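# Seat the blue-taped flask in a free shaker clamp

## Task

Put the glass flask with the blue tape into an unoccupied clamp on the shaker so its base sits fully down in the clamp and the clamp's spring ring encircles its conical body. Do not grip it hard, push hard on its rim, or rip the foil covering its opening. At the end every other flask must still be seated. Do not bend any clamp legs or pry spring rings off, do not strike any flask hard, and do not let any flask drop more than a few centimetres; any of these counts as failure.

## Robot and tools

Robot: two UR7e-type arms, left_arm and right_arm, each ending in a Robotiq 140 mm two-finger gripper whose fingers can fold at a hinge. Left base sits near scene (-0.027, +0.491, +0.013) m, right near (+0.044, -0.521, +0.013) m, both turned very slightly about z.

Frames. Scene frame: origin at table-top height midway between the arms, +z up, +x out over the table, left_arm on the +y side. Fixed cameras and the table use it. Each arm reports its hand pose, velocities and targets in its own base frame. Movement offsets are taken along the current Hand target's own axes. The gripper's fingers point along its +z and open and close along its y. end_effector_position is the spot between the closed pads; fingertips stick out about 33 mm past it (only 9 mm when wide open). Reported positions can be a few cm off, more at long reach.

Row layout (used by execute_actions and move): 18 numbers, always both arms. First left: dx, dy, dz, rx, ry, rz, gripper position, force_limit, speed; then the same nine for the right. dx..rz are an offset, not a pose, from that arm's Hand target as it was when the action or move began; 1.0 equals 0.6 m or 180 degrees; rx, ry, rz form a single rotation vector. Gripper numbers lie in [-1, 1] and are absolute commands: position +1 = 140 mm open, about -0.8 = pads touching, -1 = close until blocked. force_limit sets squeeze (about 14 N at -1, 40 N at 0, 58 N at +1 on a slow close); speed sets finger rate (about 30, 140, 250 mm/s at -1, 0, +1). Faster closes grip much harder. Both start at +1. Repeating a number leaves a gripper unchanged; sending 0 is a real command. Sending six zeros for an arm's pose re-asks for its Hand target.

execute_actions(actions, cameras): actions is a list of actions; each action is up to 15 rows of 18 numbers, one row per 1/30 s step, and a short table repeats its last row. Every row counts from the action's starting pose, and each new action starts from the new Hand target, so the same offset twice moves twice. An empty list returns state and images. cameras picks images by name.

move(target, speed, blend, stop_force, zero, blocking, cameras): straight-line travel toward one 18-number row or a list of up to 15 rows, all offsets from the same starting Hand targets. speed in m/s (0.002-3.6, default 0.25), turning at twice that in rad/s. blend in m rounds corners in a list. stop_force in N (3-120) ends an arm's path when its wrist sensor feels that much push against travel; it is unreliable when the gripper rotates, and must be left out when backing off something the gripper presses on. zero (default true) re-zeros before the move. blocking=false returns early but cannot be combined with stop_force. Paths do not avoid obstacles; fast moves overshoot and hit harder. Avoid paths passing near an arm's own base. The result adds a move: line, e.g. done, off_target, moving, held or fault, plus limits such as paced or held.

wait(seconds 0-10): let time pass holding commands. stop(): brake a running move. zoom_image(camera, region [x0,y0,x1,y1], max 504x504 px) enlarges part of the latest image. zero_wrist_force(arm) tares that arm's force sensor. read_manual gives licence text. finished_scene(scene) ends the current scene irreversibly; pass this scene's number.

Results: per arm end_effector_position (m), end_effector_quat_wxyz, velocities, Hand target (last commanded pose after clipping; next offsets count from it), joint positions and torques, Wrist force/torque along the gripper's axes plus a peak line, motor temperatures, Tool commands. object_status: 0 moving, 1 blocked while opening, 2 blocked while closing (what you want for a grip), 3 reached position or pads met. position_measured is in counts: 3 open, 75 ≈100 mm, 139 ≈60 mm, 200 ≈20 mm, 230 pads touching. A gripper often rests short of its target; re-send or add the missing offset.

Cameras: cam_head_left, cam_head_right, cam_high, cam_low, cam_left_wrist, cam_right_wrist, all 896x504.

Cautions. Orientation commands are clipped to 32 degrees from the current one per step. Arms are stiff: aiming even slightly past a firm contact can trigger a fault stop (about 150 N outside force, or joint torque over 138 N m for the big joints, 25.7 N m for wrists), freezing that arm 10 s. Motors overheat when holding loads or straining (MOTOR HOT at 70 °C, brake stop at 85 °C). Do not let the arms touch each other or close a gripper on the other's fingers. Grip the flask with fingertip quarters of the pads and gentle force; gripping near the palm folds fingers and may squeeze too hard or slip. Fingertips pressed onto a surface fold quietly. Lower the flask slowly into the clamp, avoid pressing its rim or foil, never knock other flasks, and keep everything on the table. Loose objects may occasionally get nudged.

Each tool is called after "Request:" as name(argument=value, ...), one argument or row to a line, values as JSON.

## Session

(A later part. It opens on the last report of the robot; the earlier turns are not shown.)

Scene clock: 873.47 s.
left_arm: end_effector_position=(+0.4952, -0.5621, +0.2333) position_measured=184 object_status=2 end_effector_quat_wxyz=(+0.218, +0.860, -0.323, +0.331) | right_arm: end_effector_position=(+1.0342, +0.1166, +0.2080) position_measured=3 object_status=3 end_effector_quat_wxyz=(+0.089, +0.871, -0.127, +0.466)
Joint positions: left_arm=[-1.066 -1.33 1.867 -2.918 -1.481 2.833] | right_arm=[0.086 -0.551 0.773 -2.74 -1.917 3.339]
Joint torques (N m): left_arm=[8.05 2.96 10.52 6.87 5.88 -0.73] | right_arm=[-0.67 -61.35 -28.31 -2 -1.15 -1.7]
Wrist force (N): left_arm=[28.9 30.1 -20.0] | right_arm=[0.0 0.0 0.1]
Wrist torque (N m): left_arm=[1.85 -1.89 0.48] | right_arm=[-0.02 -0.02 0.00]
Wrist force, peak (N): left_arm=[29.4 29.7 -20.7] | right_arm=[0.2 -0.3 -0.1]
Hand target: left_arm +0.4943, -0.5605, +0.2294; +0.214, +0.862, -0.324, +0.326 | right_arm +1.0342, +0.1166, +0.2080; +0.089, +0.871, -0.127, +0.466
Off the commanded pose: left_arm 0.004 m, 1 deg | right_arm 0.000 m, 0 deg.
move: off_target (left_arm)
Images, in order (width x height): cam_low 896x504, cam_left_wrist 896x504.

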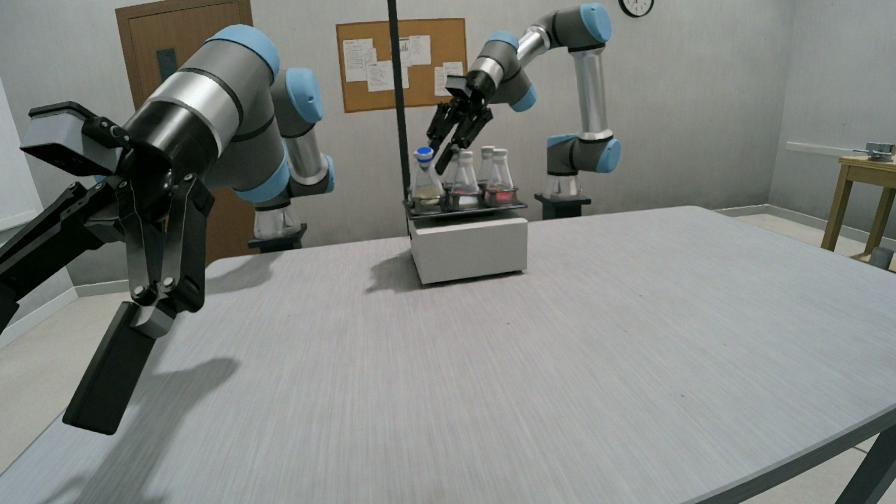

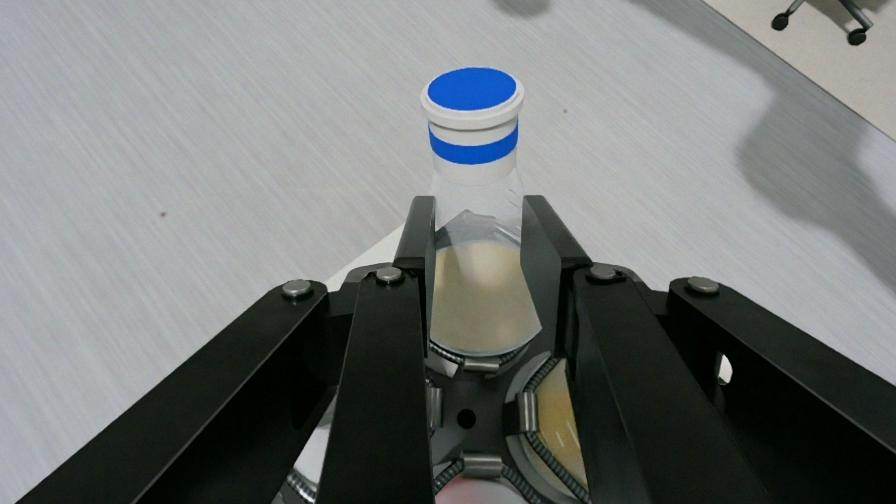

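Request:
move(
  target=[-0.0224,0.009,-0.013,0.01,0,0.01,-1,-0.02,-1,0,0,0,0,0,0,1,1,1],
  speed=0.02,
  cameras=["cam_low","cam_left_wrist"],
)

Request:
zoom_image(
  camera="cam_low",
  region=[390, 130, 490, 225],
)

Request:
zoom_image(
  camera="cam_left_wrist",
  region=[380, 60, 640, 440],
)

Scene clock: 886.37 s.
left_arm: end_effector_position=(+0.4804, -0.5559, +0.2304) position_measured=231 object_status=0 end_effector_quat_wxyz=(+0.199, +0.858, -0.331, +0.339) | right_arm: end_effector_position=(+1.0342, +0.1166, +0.2080) position_measured=3 object_status=3 end_effector_quat_wxyz=(+0.089, +0.871, -0.127, +0.466)
Joint positions: left_arm=[-1.104 -1.362 1.911 -2.918 -1.423 2.836] | right_arm=[0.086 -0.551 0.773 -2.74 -1.917 3.339]
Joint torques (N m): left_arm=[2.5 1.56 -14.09 6.62 -2.08 -2.45] | right_arm=[-1.04 -59.82 -27.58 -2.2 -1.4 -1.8]
Wrist force (N): left_arm=[26.1 8.0 -19.7] | right_arm=[0.0 0.1 0.1]
Wrist torque (N m): left_arm=[1.42 -1.55 0.32] | right_arm=[0.00 -0.02 -0.01]
Wrist force, peak (N): left_arm=[34.4 28.3 -19.1] | right_arm=[-0.3 0.0 -0.1]
Hand target: left_arm +0.4794, -0.5541, +0.2263; +0.195, +0.860, -0.332, +0.334 | right_arm +1.0342, +0.1166, +0.2080; +0.089, +0.871, -0.127, +0.466
Off the commanded pose: left_arm 0.005 m, 1 deg | right_arm 0.000 m, 0 deg.
move: off_target (left_arm)
Images, in order (width x height): cam_low 896x504, cam_left_wrist 896x504.

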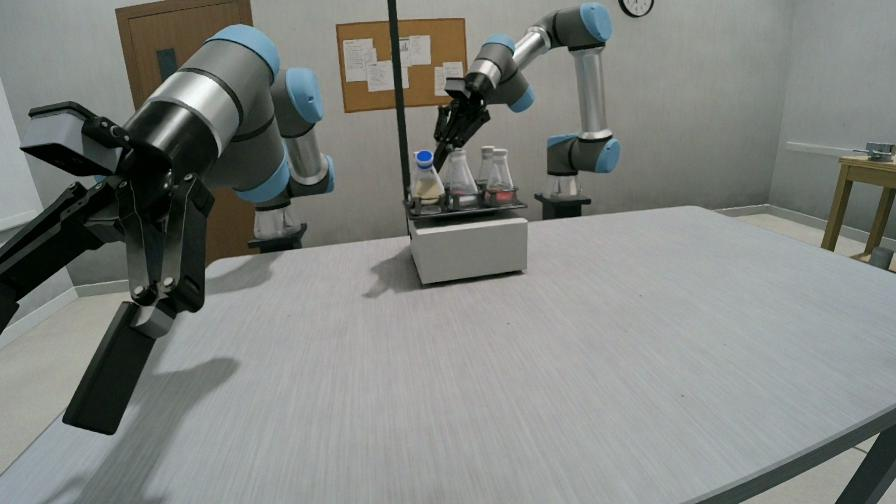

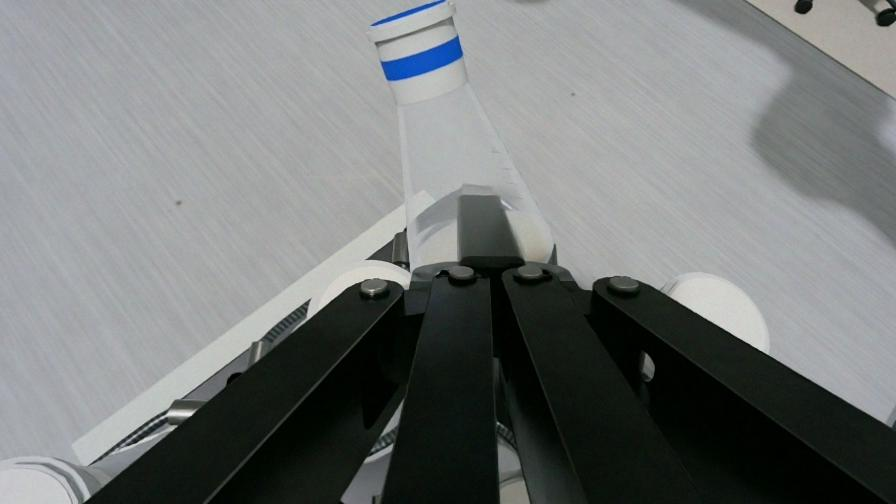

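Scaled by 5.040 from the camera's 896x504 image, which has a finer 1280x720 frame.

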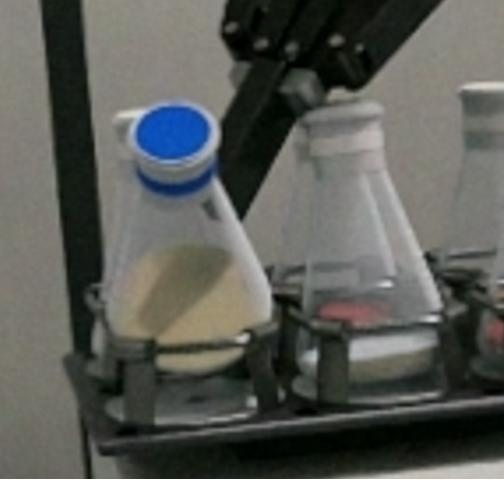

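Scaled by 1.326 from the camera's 896x504 image, which has a finer 1280x720 frame.

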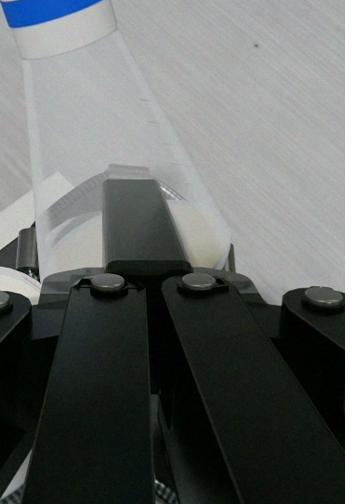

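Request:
move(
  target=[
    [0.01,0.003,-0.05,0,0,0,-1,-0.02,-1,0,0,0,0,0,0,1,1,1],
    [0.0,0.003,-0.2,0,0,0,-1,-0.02,-1,0,0,0,0,0,0,1,1,1],
  ],
  speed=0.08,
  blend=0.01,
  cameras=["cam_low","cam_left_wrist"],
)

Request:
zoom_image(
  camera="cam_low",
  region=[390, 130, 530, 225],
)

Request:
zoom_image(
  camera="cam_left_wrist",
  region=[300, 60, 700, 460],
)

Scene clock: 898.83 s.
left_arm: end_effector_position=(+0.4247, -0.4884, +0.3104) position_measured=231 object_status=3 end_effector_quat_wxyz=(+0.195, +0.860, -0.332, +0.334) | right_arm: end_effector_position=(+1.0342, +0.1166, +0.2080) position_measured=3 object_status=3 end_effector_quat_wxyz=(+0.089, +0.871, -0.127, +0.466)
Joint positions: left_arm=[-1.152 -1.66 1.991 -2.68 -1.389 2.801] | right_arm=[0.086 -0.551 0.773 -2.74 -1.917 3.339]
Joint torques (N m): left_arm=[5.96 -9.26 -35.3 -6.42 -1.11 1.72] | right_arm=[-0.38 -60.92 -27.6 -1.59 -1.48 -2.01]
Wrist force (N): left_arm=[2.1 4.8 1.4] | right_arm=[0.0 -0.1 -0.1]
Wrist torque (N m): left_arm=[0.81 -0.55 0.06] | right_arm=[-0.02 -0.01 -0.01]
Wrist force, peak (N): left_arm=[31.5 8.9 -22.1] | right_arm=[-0.3 0.2 -0.1]
Hand target: left_arm +0.4247, -0.4884, +0.3105; +0.195, +0.860, -0.332, +0.334 | right_arm +1.0342, +0.1166, +0.2080; +0.089, +0.871, -0.127, +0.466
Off the commanded pose: left_arm 0.000 m, 0 deg | right_arm 0.000 m, 0 deg.
move: done
Images, in order (width x height): cam_low 896x504, cam_left_wrist 896x504.

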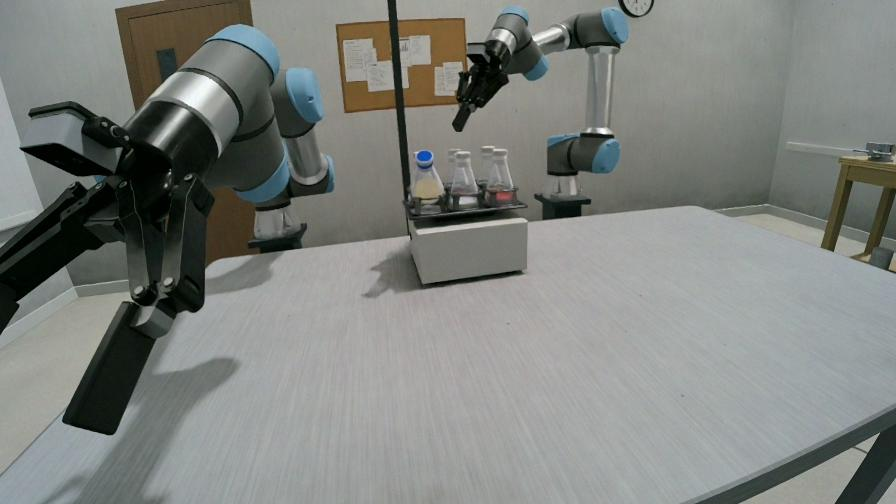

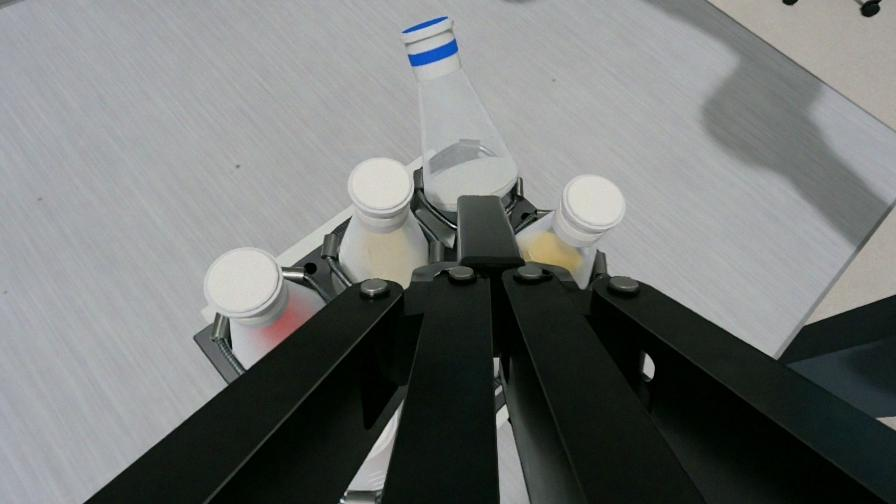

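Scaled by 3.600 from the camera's 896x504 image, which has a finer 1280x720 frame.

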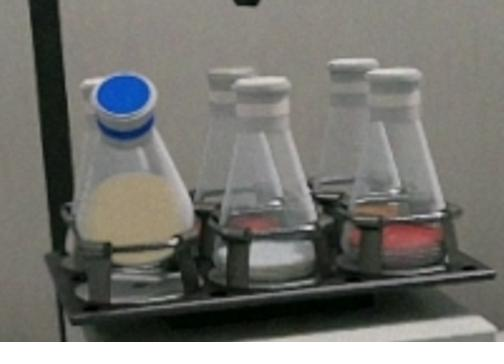

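Scaled by 1.260 from the camera's 896x504 image, which has a finer 1280x720 frame.

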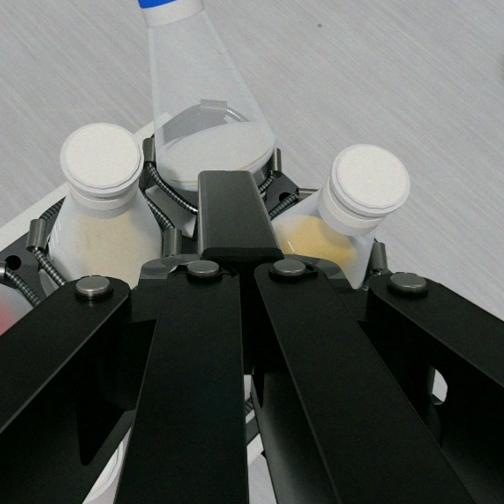

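Request:
wait(
  seconds=0.5,
  cameras=["cam_high","cam_head_left"],
)

Request:
zoom_image(
  camera="cam_head_left",
  region=[440, 200, 640, 400],
)

Scene clock: 904.93 s.
left_arm: end_effector_position=(+0.4247, -0.4884, +0.3105) position_measured=231 object_status=3 end_effector_quat_wxyz=(+0.195, +0.860, -0.332, +0.334) | right_arm: end_effector_position=(+1.0342, +0.1166, +0.2080) position_measured=3 object_status=3 end_effector_quat_wxyz=(+0.089, +0.871, -0.127, +0.466)
Joint positions: left_arm=[-1.152 -1.66 1.991 -2.68 -1.39 2.801] | right_arm=[0.086 -0.551 0.773 -2.74 -1.917 3.339]
Joint torques (N m): left_arm=[6.15 -7.95 -35.18 -2.34 -1.27 2.64] | right_arm=[-0.02 -59.92 -26.72 -1.99 -1.3 -1.9]
Wrist force (N): left_arm=[2.0 5.1 1.4] | right_arm=[0.2 0.0 0.1]
Wrist torque (N m): left_arm=[0.88 -0.55 0.06] | right_arm=[0.00 -0.04 -0.01]
Wrist force, peak (N): left_arm=[2.0 5.3 1.7] | right_arm=[-0.2 -0.1 0.3]
Hand target: left_arm +0.4247, -0.4884, +0.3105; +0.195, +0.860, -0.332, +0.334 | right_arm +1.0342, +0.1166, +0.2080; +0.089, +0.871, -0.127, +0.466
Tool commands: left_gripper/position=-1.0 left_gripper/force_limit=-0.02 left_gripper/speed=-1.0 right_gripper/position=+1.0 right_gripper/force_limit=+1.0 right_gripper/speed=+1.0
Off the commanded pose: left_arm 0.000 m, 0 deg | right_arm 0.000 m, 0 deg.
wait: 0.50 s; at rest from the start
Images, in order (width x height): cam_head_left 896x504, cam_high 896x504.

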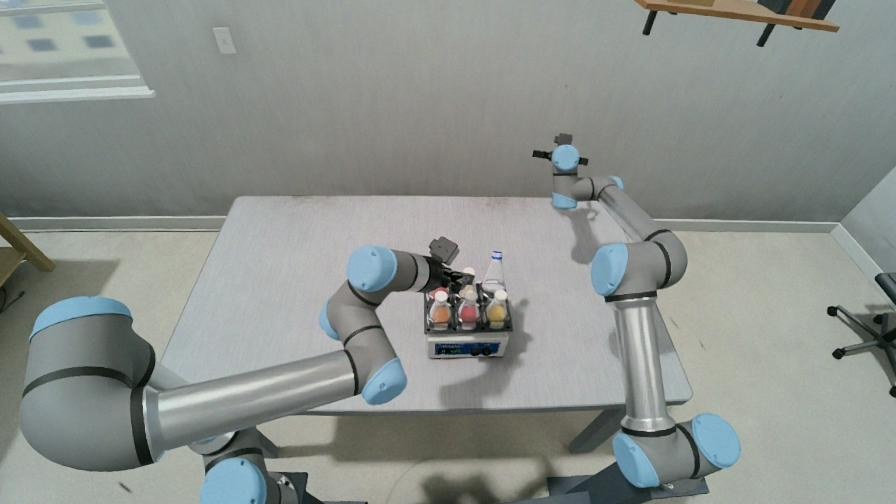

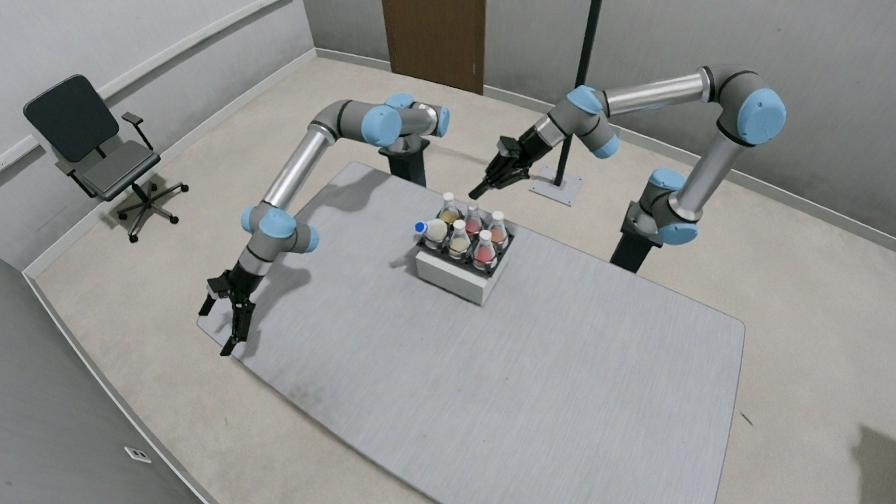

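Scaled by 2.520 from the camera's 896x504 image, which has a finer 1280x720 frame.

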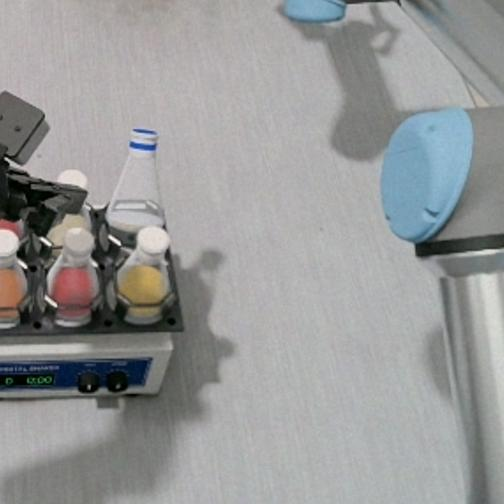

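Request:
move(
  target=[0.04,0,-0.04,0.0393,0,0.0393,-0.1,-1,-0.5,0,0,0,0,0,0,1,1,1],
  speed=0.1,
  cameras=["cam_left_wrist","cam_head_right"],
)

Request:
zoom_image(
  camera="cam_left_wrist",
  region=[370, 120, 620, 370],
)

Request:
zoom_image(
  camera="cam_head_right",
  region=[380, 200, 600, 400],
)

Scene clock: 924.90 s.
left_arm: end_effector_position=(+0.4273, -0.4857, +0.3445) position_measured=141 object_status=3 end_effector_quat_wxyz=(+0.121, +0.848, -0.363, +0.366) | right_arm: end_effector_position=(+1.0342, +0.1166, +0.2080) position_measured=3 object_status=3 end_effector_quat_wxyz=(+0.089, +0.871, -0.127, +0.466)
Joint positions: left_arm=[-1.23 -1.689 1.913 -2.519 -1.219 2.855] | right_arm=[0.086 -0.551 0.773 -2.74 -1.917 3.339]
Joint torques (N m): left_arm=[5.22 -9.18 -14.63 -6.43 -1.15 -2.14] | right_arm=[0 -60.68 -26.55 -1.97 -1.72 -1.82]
Wrist force (N): left_arm=[1.9 4.7 2.1] | right_arm=[0.0 -0.1 0.0]
Wrist torque (N m): left_arm=[0.83 -0.52 -0.02] | right_arm=[-0.03 -0.02 -0.01]
Wrist force, peak (N): left_arm=[2.0 5.3 1.5] | right_arm=[-0.2 -0.3 0.0]
Hand target: left_arm +0.4274, -0.4856, +0.3442; +0.121, +0.848, -0.363, +0.366 | right_arm +1.0342, +0.1166, +0.2080; +0.089, +0.871, -0.127, +0.466
Off the commanded pose: left_arm 0.000 m, 0 deg | right_arm 0.000 m, 0 deg.
move: done
Images, in order (width x height): cam_head_right 896x504, cam_left_wrist 896x504.

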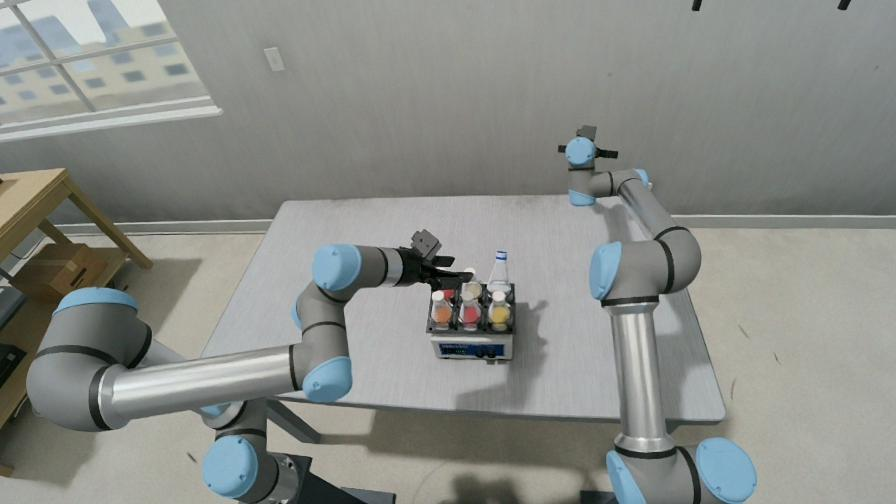

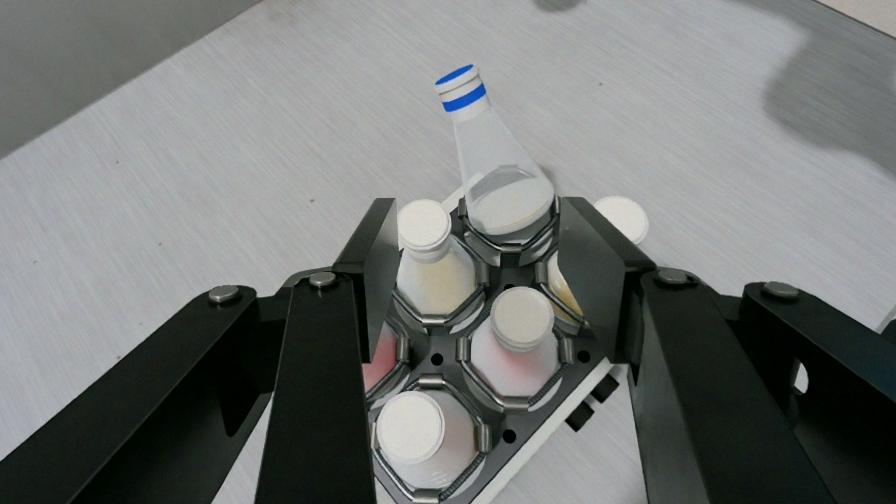

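Scaled by 2.016 from the camera's 896x504 image, which has a finer 1280x720 frame.

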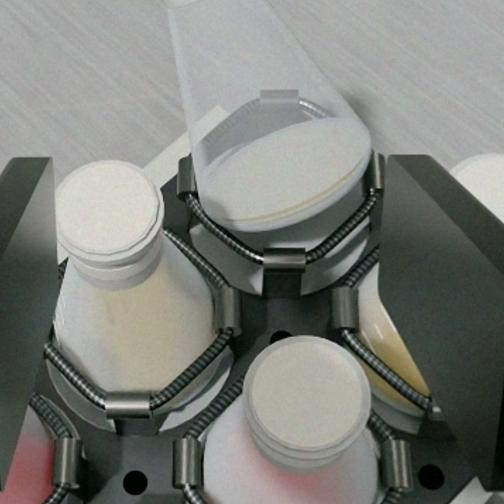

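Scaled by 2.291 from the camera's 896x504 image, which has a finer 1280x720 frame.

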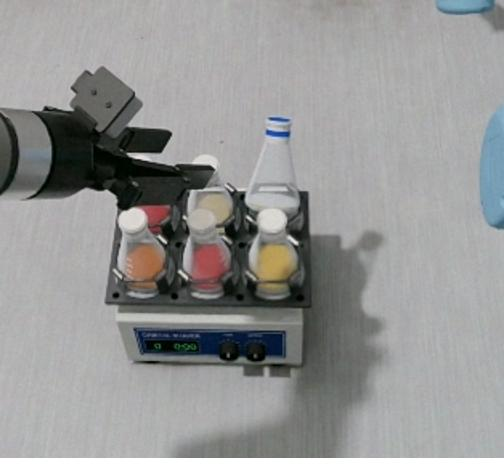

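Request:
move(
  target=[0.0273,0.0238,0.1645,-0.033,0,-0.033,-0.1,-1,-0.5,0,0,0,0,0,0,1,1,1],
  speed=0.1,
  cameras=["cam_left_wrist","cam_low"],
)

Request:
zoom_image(
  camera="cam_low",
  region=[390, 110, 510, 225],
)

Scene clock: 968.27 s.
left_arm: end_effector_position=(+0.4776, -0.5508, +0.2856) position_measured=141 object_status=3 end_effector_quat_wxyz=(+0.183, +0.859, -0.337, +0.340) | right_arm: end_effector_position=(+1.0342, +0.1166, +0.2080) position_measured=3 object_status=3 end_effector_quat_wxyz=(+0.089, +0.871, -0.127, +0.466)
Joint positions: left_arm=[-1.117 -1.438 1.83 -2.739 -1.395 2.846] | right_arm=[0.086 -0.551 0.773 -2.74 -1.917 3.339]
Joint torques (N m): left_arm=[-5.67 -35.86 -13.47 -2.64 1.39 2.2] | right_arm=[-0.24 -61.67 -26.8 -1.95 -1.39 -1.77]
Wrist force (N): left_arm=[1.8 5.3 1.5] | right_arm=[0.0 0.1 0.0]
Wrist torque (N m): left_arm=[0.92 -0.51 0.05] | right_arm=[0.02 -0.01 -0.01]
Wrist force, peak (N): left_arm=[2.3 5.0 2.6] | right_arm=[-0.1 -0.1 0.3]
Hand target: left_arm +0.4775, -0.5508, +0.2855; +0.183, +0.859, -0.337, +0.339 | right_arm +1.0342, +0.1166, +0.2080; +0.089, +0.871, -0.127, +0.466
Off the commanded pose: left_arm 0.000 m, 0 deg | right_arm 0.000 m, 0 deg.
move: done
Images, in order (width x height): cam_low 896x504, cam_left_wrist 896x504.

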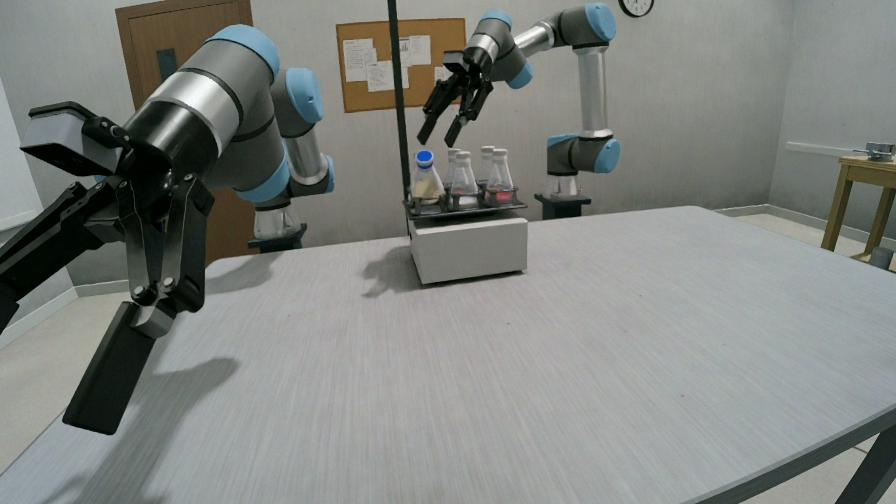

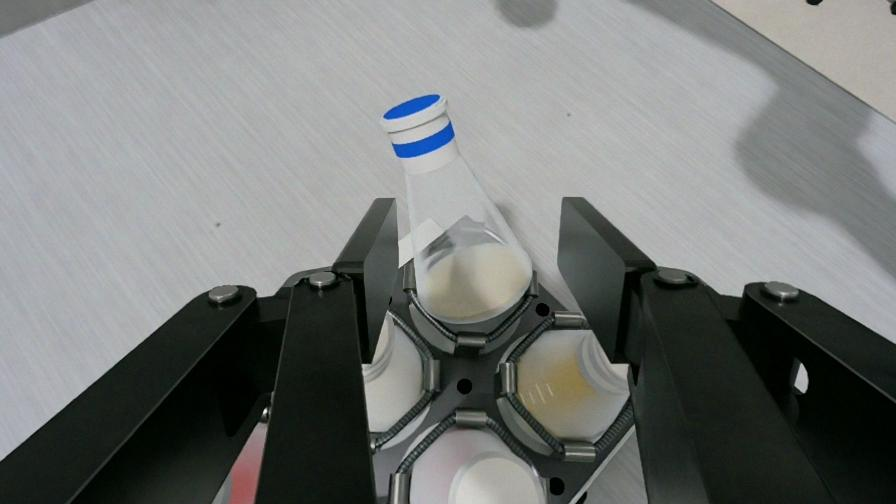

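Scaled by 4.200 from the camera's 896x504 image, which has a finer 1280x720 frame.

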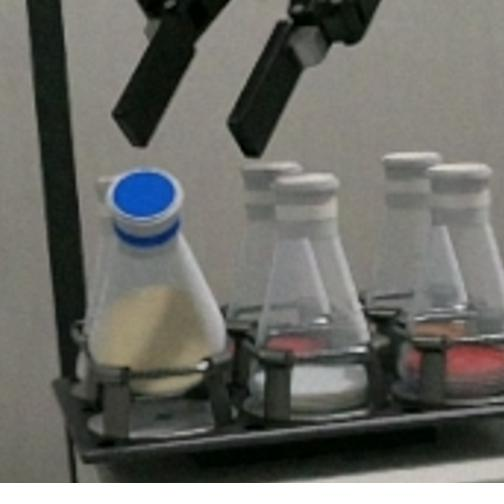

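Request:
move(
  target=[
    [0,-0.01,0.05,0,0,0,-0.17,-1,-1,0,0,0,0,0,0,1,1,1],
    [-0.003,-0.012,0.145,0,0,0,-0.17,-1,-1,0,0,0,0,0,0,1,1,1],
  ],
  speed=0.05,
  stop_force=9,
  cameras=["cam_left_wrist","cam_low"],
)

Request:
zoom_image(
  camera="cam_low",
  region=[390, 110, 510, 225],
)

Scene clock: 982.23 s.
left_arm: end_effector_position=(+0.5216, -0.5922, +0.2225) position_measured=150 object_status=3 end_effector_quat_wxyz=(+0.183, +0.859, -0.337, +0.339) | right_arm: end_effector_position=(+1.0342, +0.1166, +0.2080) position_measured=3 object_status=3 end_effector_quat_wxyz=(+0.089, +0.871, -0.127, +0.466)
Joint positions: left_arm=[-1.078 -1.236 1.75 -2.866 -1.423 2.874] | right_arm=[0.086 -0.551 0.773 -2.74 -1.917 3.339]
Joint torques (N m): left_arm=[-5.64 -50.7 -12.88 -2.02 1.53 -1.9] | right_arm=[-1.02 -60.05 -27.02 -1.93 -1.71 -1.88]
Wrist force (N): left_arm=[2.3 4.8 1.8] | right_arm=[-0.1 0.0 0.0]
Wrist torque (N m): left_arm=[0.79 -0.60 -0.08] | right_arm=[0.00 0.01 -0.01]
Wrist force, peak (N): left_arm=[1.5 5.8 1.2] | right_arm=[-0.2 -0.2 0.1]
Hand target: left_arm +0.5216, -0.5922, +0.2225; +0.183, +0.859, -0.337, +0.339 | right_arm +1.0342, +0.1166, +0.2080; +0.089, +0.871, -0.127, +0.466
Off the commanded pose: left_arm 0.000 m, 0 deg | right_arm 0.000 m, 0 deg.
move: done
Images, in order (width x height): cam_low 896x504, cam_left_wrist 896x504.

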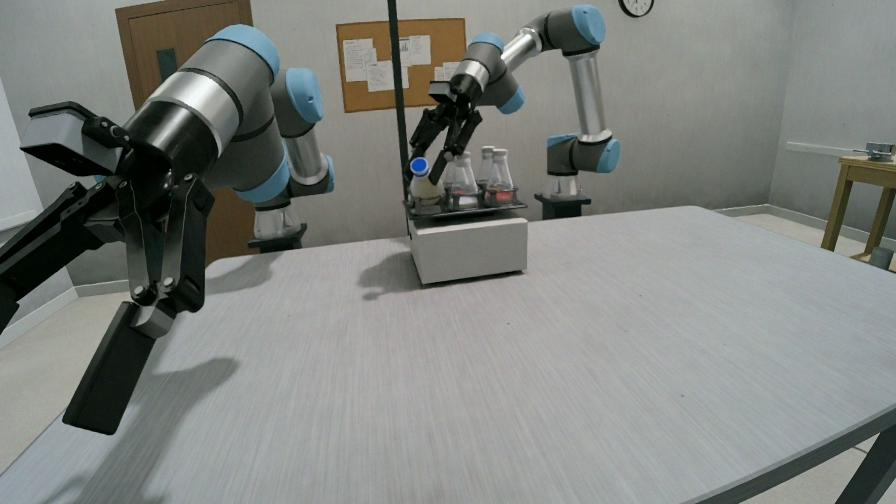

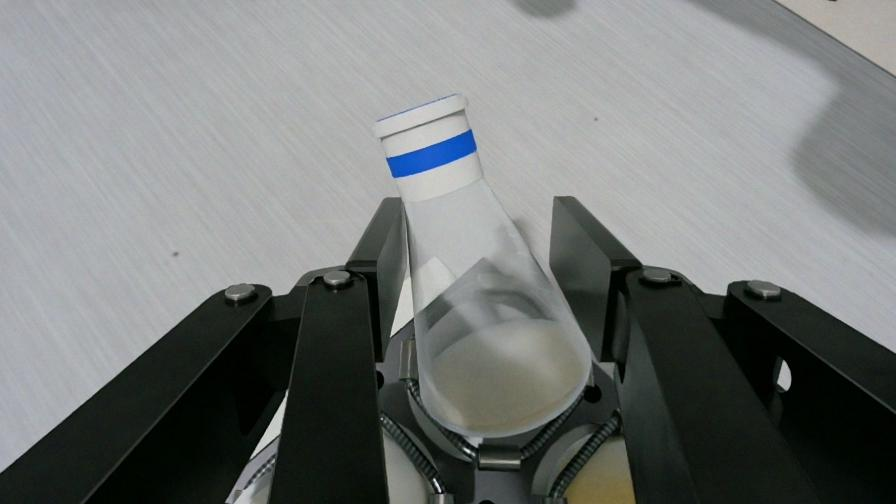

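Scaled by 4.200 from the camera's 896x504 image, which has a finer 1280x720 frame.

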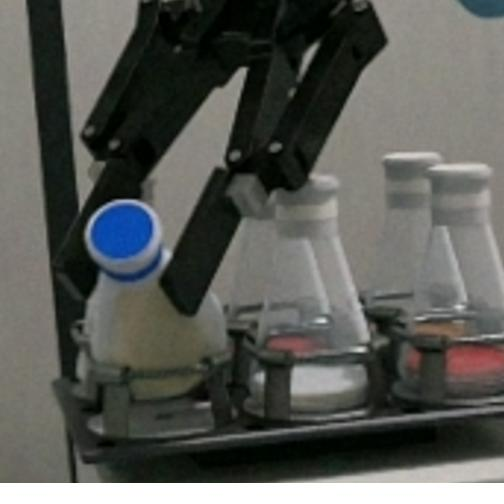

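Request:
execute_actions(
  actions=[
    [[0,0,0,0,0,0,-1,-0.02,-1,0,0,0,0,0,0,1,1,1]],
  ],
)

Request:
wait(
  seconds=2,
  cameras=["cam_left_wrist","cam_low"],
)

Request:
zoom_image(
  camera="cam_low",
  region=[390, 110, 510, 225],
)

Scene clock: 988.83 s.
left_arm: end_effector_position=(+0.5216, -0.5922, +0.2225) position_measured=160 object_status=2 end_effector_quat_wxyz=(+0.183, +0.859, -0.337, +0.339) | right_arm: end_effector_position=(+1.0342, +0.1166, +0.2080) position_measured=3 object_status=3 end_effector_quat_wxyz=(+0.089, +0.871, -0.127, +0.466)
Joint positions: left_arm=[-1.078 -1.236 1.75 -2.866 -1.423 2.874] | right_arm=[0.086 -0.551 0.773 -2.74 -1.917 3.339]
Joint torques (N m): left_arm=[-4.86 -51.03 -13.18 -2.19 1.45 -1.87] | right_arm=[-0.47 -61.5 -28.2 -1.66 -1.52 -1.66]
Wrist force (N): left_arm=[2.3 6.1 1.4] | right_arm=[0.0 -0.1 0.1]
Wrist torque (N m): left_arm=[0.83 -0.58 -0.15] | right_arm=[-0.04 -0.01 -0.01]
Wrist force, peak (N): left_arm=[2.1 6.3 1.7] | right_arm=[-0.1 -0.3 0.1]
Hand target: left_arm +0.5216, -0.5922, +0.2225; +0.183, +0.859, -0.337, +0.339 | right_arm +1.0342, +0.1166, +0.2080; +0.089, +0.871, -0.127, +0.466
Off the commanded pose: left_arm 0.000 m, 0 deg | right_arm 0.000 m, 0 deg.

Scene clock: 990.83 s.
left_arm: end_effector_position=(+0.5216, -0.5922, +0.2225) position_measured=160 object_status=2 end_effector_quat_wxyz=(+0.183, +0.859, -0.337, +0.339) | right_arm: end_effector_position=(+1.0342, +0.1166, +0.2080) position_measured=3 object_status=3 end_effector_quat_wxyz=(+0.089, +0.871, -0.127, +0.466)
Joint positions: left_arm=[-1.078 -1.236 1.75 -2.866 -1.423 2.874] | right_arm=[0.086 -0.551 0.773 -2.74 -1.917 3.339]
Joint torques (N m): left_arm=[-5.63 -49.44 -14.14 -2.28 1.53 -1.76] | right_arm=[-0.76 -60.74 -27.49 -1.9 -1.57 -1.84]
Wrist force (N): left_arm=[2.6 5.9 1.4] | right_arm=[0.0 0.0 0.1]
Wrist torque (N m): left_arm=[0.82 -0.61 -0.15] | right_arm=[-0.01 0.00 -0.01]
Wrist force, peak (N): left_arm=[2.1 6.4 1.6] | right_arm=[-0.1 -0.1 0.2]
Hand target: left_arm +0.5216, -0.5922, +0.2225; +0.183, +0.859, -0.337, +0.339 | right_arm +1.0342, +0.1166, +0.2080; +0.089, +0.871, -0.127, +0.466
Tool commands: left_gripper/position=-1.0 left_gripper/force_limit=-0.02 left_gripper/speed=-1.0 right_gripper/position=+1.0 right_gripper/force_limit=+1.0 right_gripper/speed=+1.0
Off the commanded pose: left_arm 0.000 m, 0 deg | right_arm 0.000 m, 0 deg.
wait: 2.00 s; at rest by 0.17 s
Images, in order (width x height): cam_low 896x504, cam_left_wrist 896x504.

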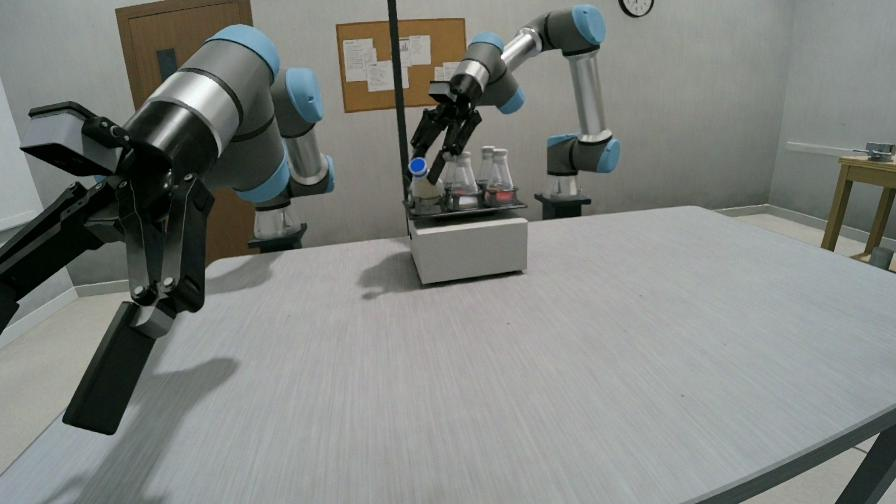

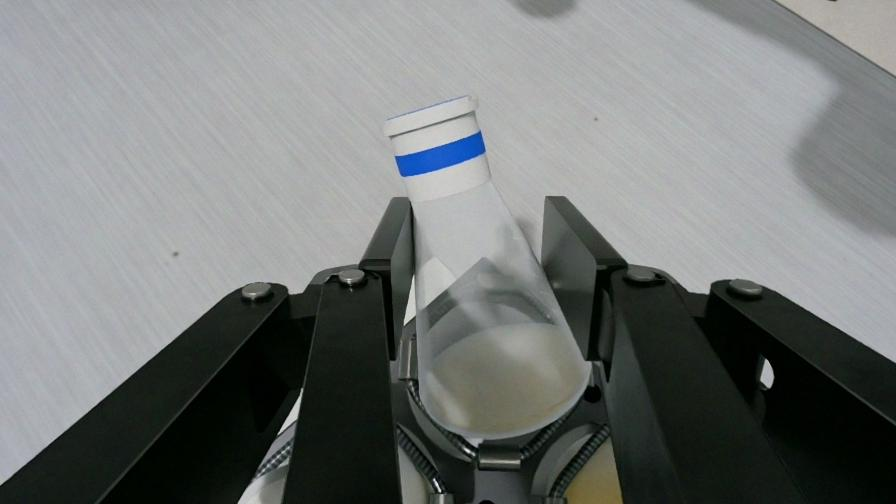

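Scaled by 4.200 from the camera's 896x504 image, which has a finer 1280x720 frame.

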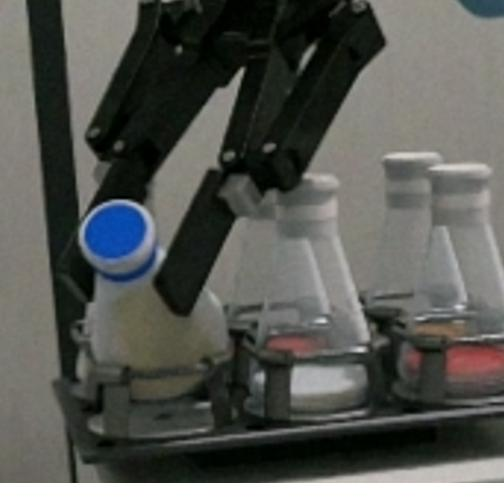

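Request:
move(
  target=[
    [-0.0165,0.002,-0.0188,0,0,0,-1,-0.02,-1,0,0,0,0,0,0,1,1,1],
    [-0.033,0.004,-0.0377,0,0,0,-1,-0.02,-1,0,0,0,0,0,0,1,1,1],
  ],
  speed=0.02,
  cameras=["cam_left_wrist","cam_low"],
)

Request:
zoom_image(
  camera="cam_low",
  region=[390, 110, 510, 225],
)

Scene clock: 1010.23 s.
left_arm: end_effector_position=(+0.4996, -0.5743, +0.2286) position_measured=161 object_status=2 end_effector_quat_wxyz=(+0.187, +0.856, -0.336, +0.344) | right_arm: end_effector_position=(+1.0342, +0.1166, +0.2080) position_measured=3 object_status=3 end_effector_quat_wxyz=(+0.089, +0.871, -0.127, +0.466)
Joint positions: left_arm=[-1.099 -1.304 1.837 -2.896 -1.408 2.859] | right_arm=[0.086 -0.551 0.773 -2.74 -1.917 3.339]
Joint torques (N m): left_arm=[-0.03 -5.95 -8.53 6.81 -2.87 -1.34] | right_arm=[0.14 -61.13 -27.2 -1.74 -1.35 -1.9]
Wrist force (N): left_arm=[37.9 7.9 0.9] | right_arm=[0.0 -0.2 0.0]
Wrist torque (N m): left_arm=[0.75 -0.53 0.13] | right_arm=[-0.05 -0.02 -0.01]
Wrist force, peak (N): left_arm=[39.2 4.2 -0.1] | right_arm=[-0.3 0.1 0.1]
Hand target: left_arm +0.4988, -0.5726, +0.2246; +0.183, +0.859, -0.337, +0.339 | right_arm +1.0342, +0.1166, +0.2080; +0.089, +0.871, -0.127, +0.466
Off the commanded pose: left_arm 0.004 m, 1 deg | right_arm 0.000 m, 0 deg.
move: off_target (left_arm)
Images, in order (width x height): cam_low 896x504, cam_left_wrist 896x504.

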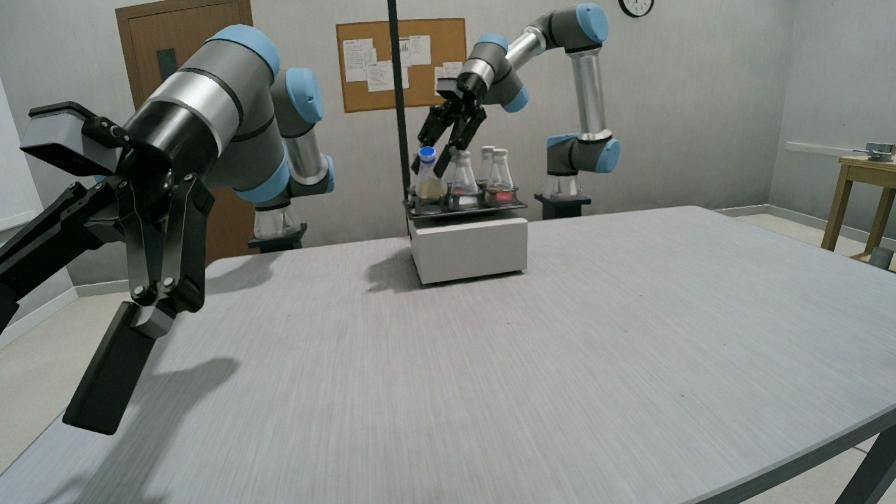

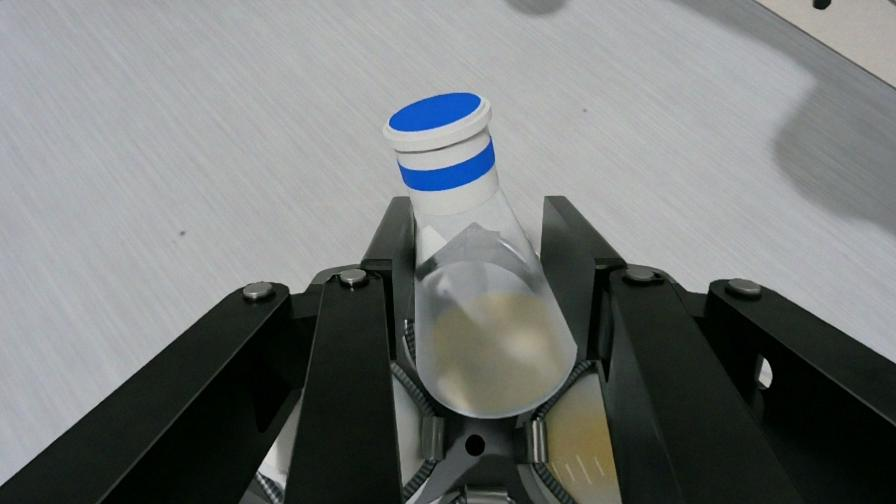

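Scaled by 4.200 from the camera's 896x504 image, which has a finer 1280x720 frame.

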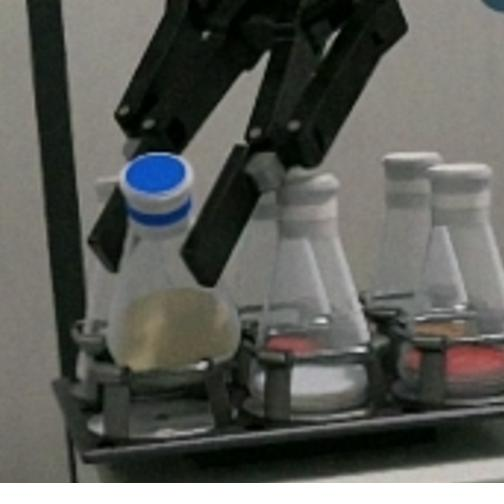

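Request:
move(
  target=[0.0295,0.004,-0.012,0,0,0,-1,-0.02,-1,0,0,0,0,0,0,1,1,1],
  speed=0.03,
  cameras=["cam_left_wrist","cam_low"],
)

Request:
zoom_image(
  camera="cam_low",
  region=[390, 110, 510, 225],
)

Scene clock: 1044.90 s.
left_arm: end_effector_position=(+0.5034, -0.5785, +0.2425) position_measured=161 object_status=2 end_effector_quat_wxyz=(+0.183, +0.859, -0.337, +0.340) | right_arm: end_effector_position=(+1.0342, +0.1166, +0.2080) position_measured=3 object_status=3 end_effector_quat_wxyz=(+0.089, +0.871, -0.127, +0.466)
Joint positions: left_arm=[-1.096 -1.308 1.79 -2.832 -1.41 2.861] | right_arm=[0.086 -0.551 0.773 -2.74 -1.917 3.339]
Joint torques (N m): left_arm=[1.97 -43.73 -14.5 -6.72 -1.06 1.93] | right_arm=[-0.75 -60.35 -27.61 -1.64 -1.47 -1.97]
Wrist force (N): left_arm=[3.7 2.1 2.2] | right_arm=[0.1 -0.1 0.1]
Wrist torque (N m): left_arm=[0.27 -1.00 -0.07] | right_arm=[-0.03 -0.01 -0.01]
Wrist force, peak (N): left_arm=[39.0 7.2 0.2] | right_arm=[0.2 0.0 0.3]
Hand target: left_arm +0.5034, -0.5784, +0.2424; +0.183, +0.859, -0.337, +0.339 | right_arm +1.0342, +0.1166, +0.2080; +0.089, +0.871, -0.127, +0.466
Off the commanded pose: left_arm 0.000 m, 0 deg | right_arm 0.000 m, 0 deg.
move: done
Images, in order (width x height): cam_low 896x504, cam_left_wrist 896x504.

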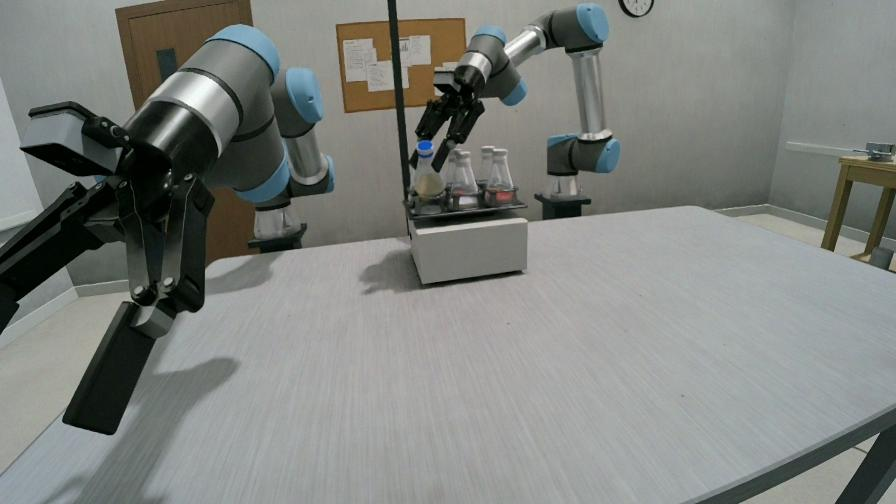

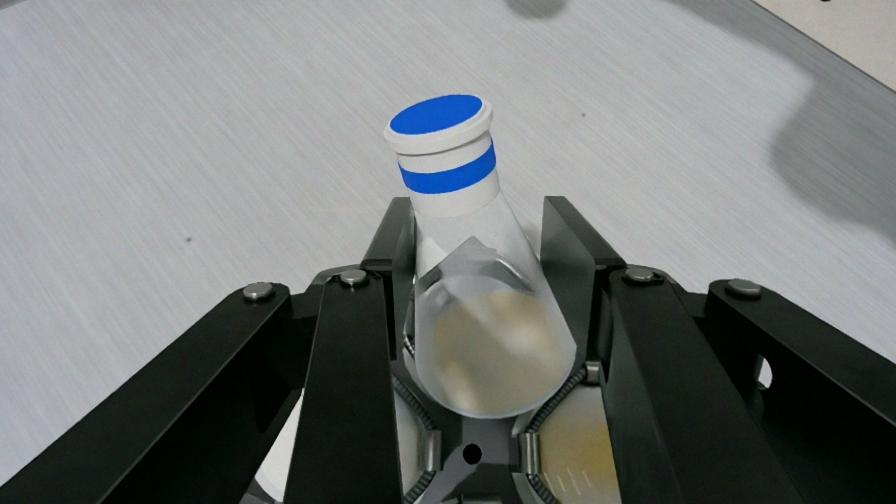

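Scaled by 4.200 from the camera's 896x504 image, which has a finer 1280x720 frame.

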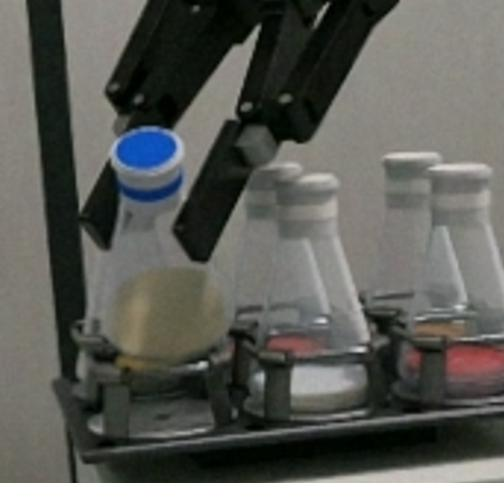

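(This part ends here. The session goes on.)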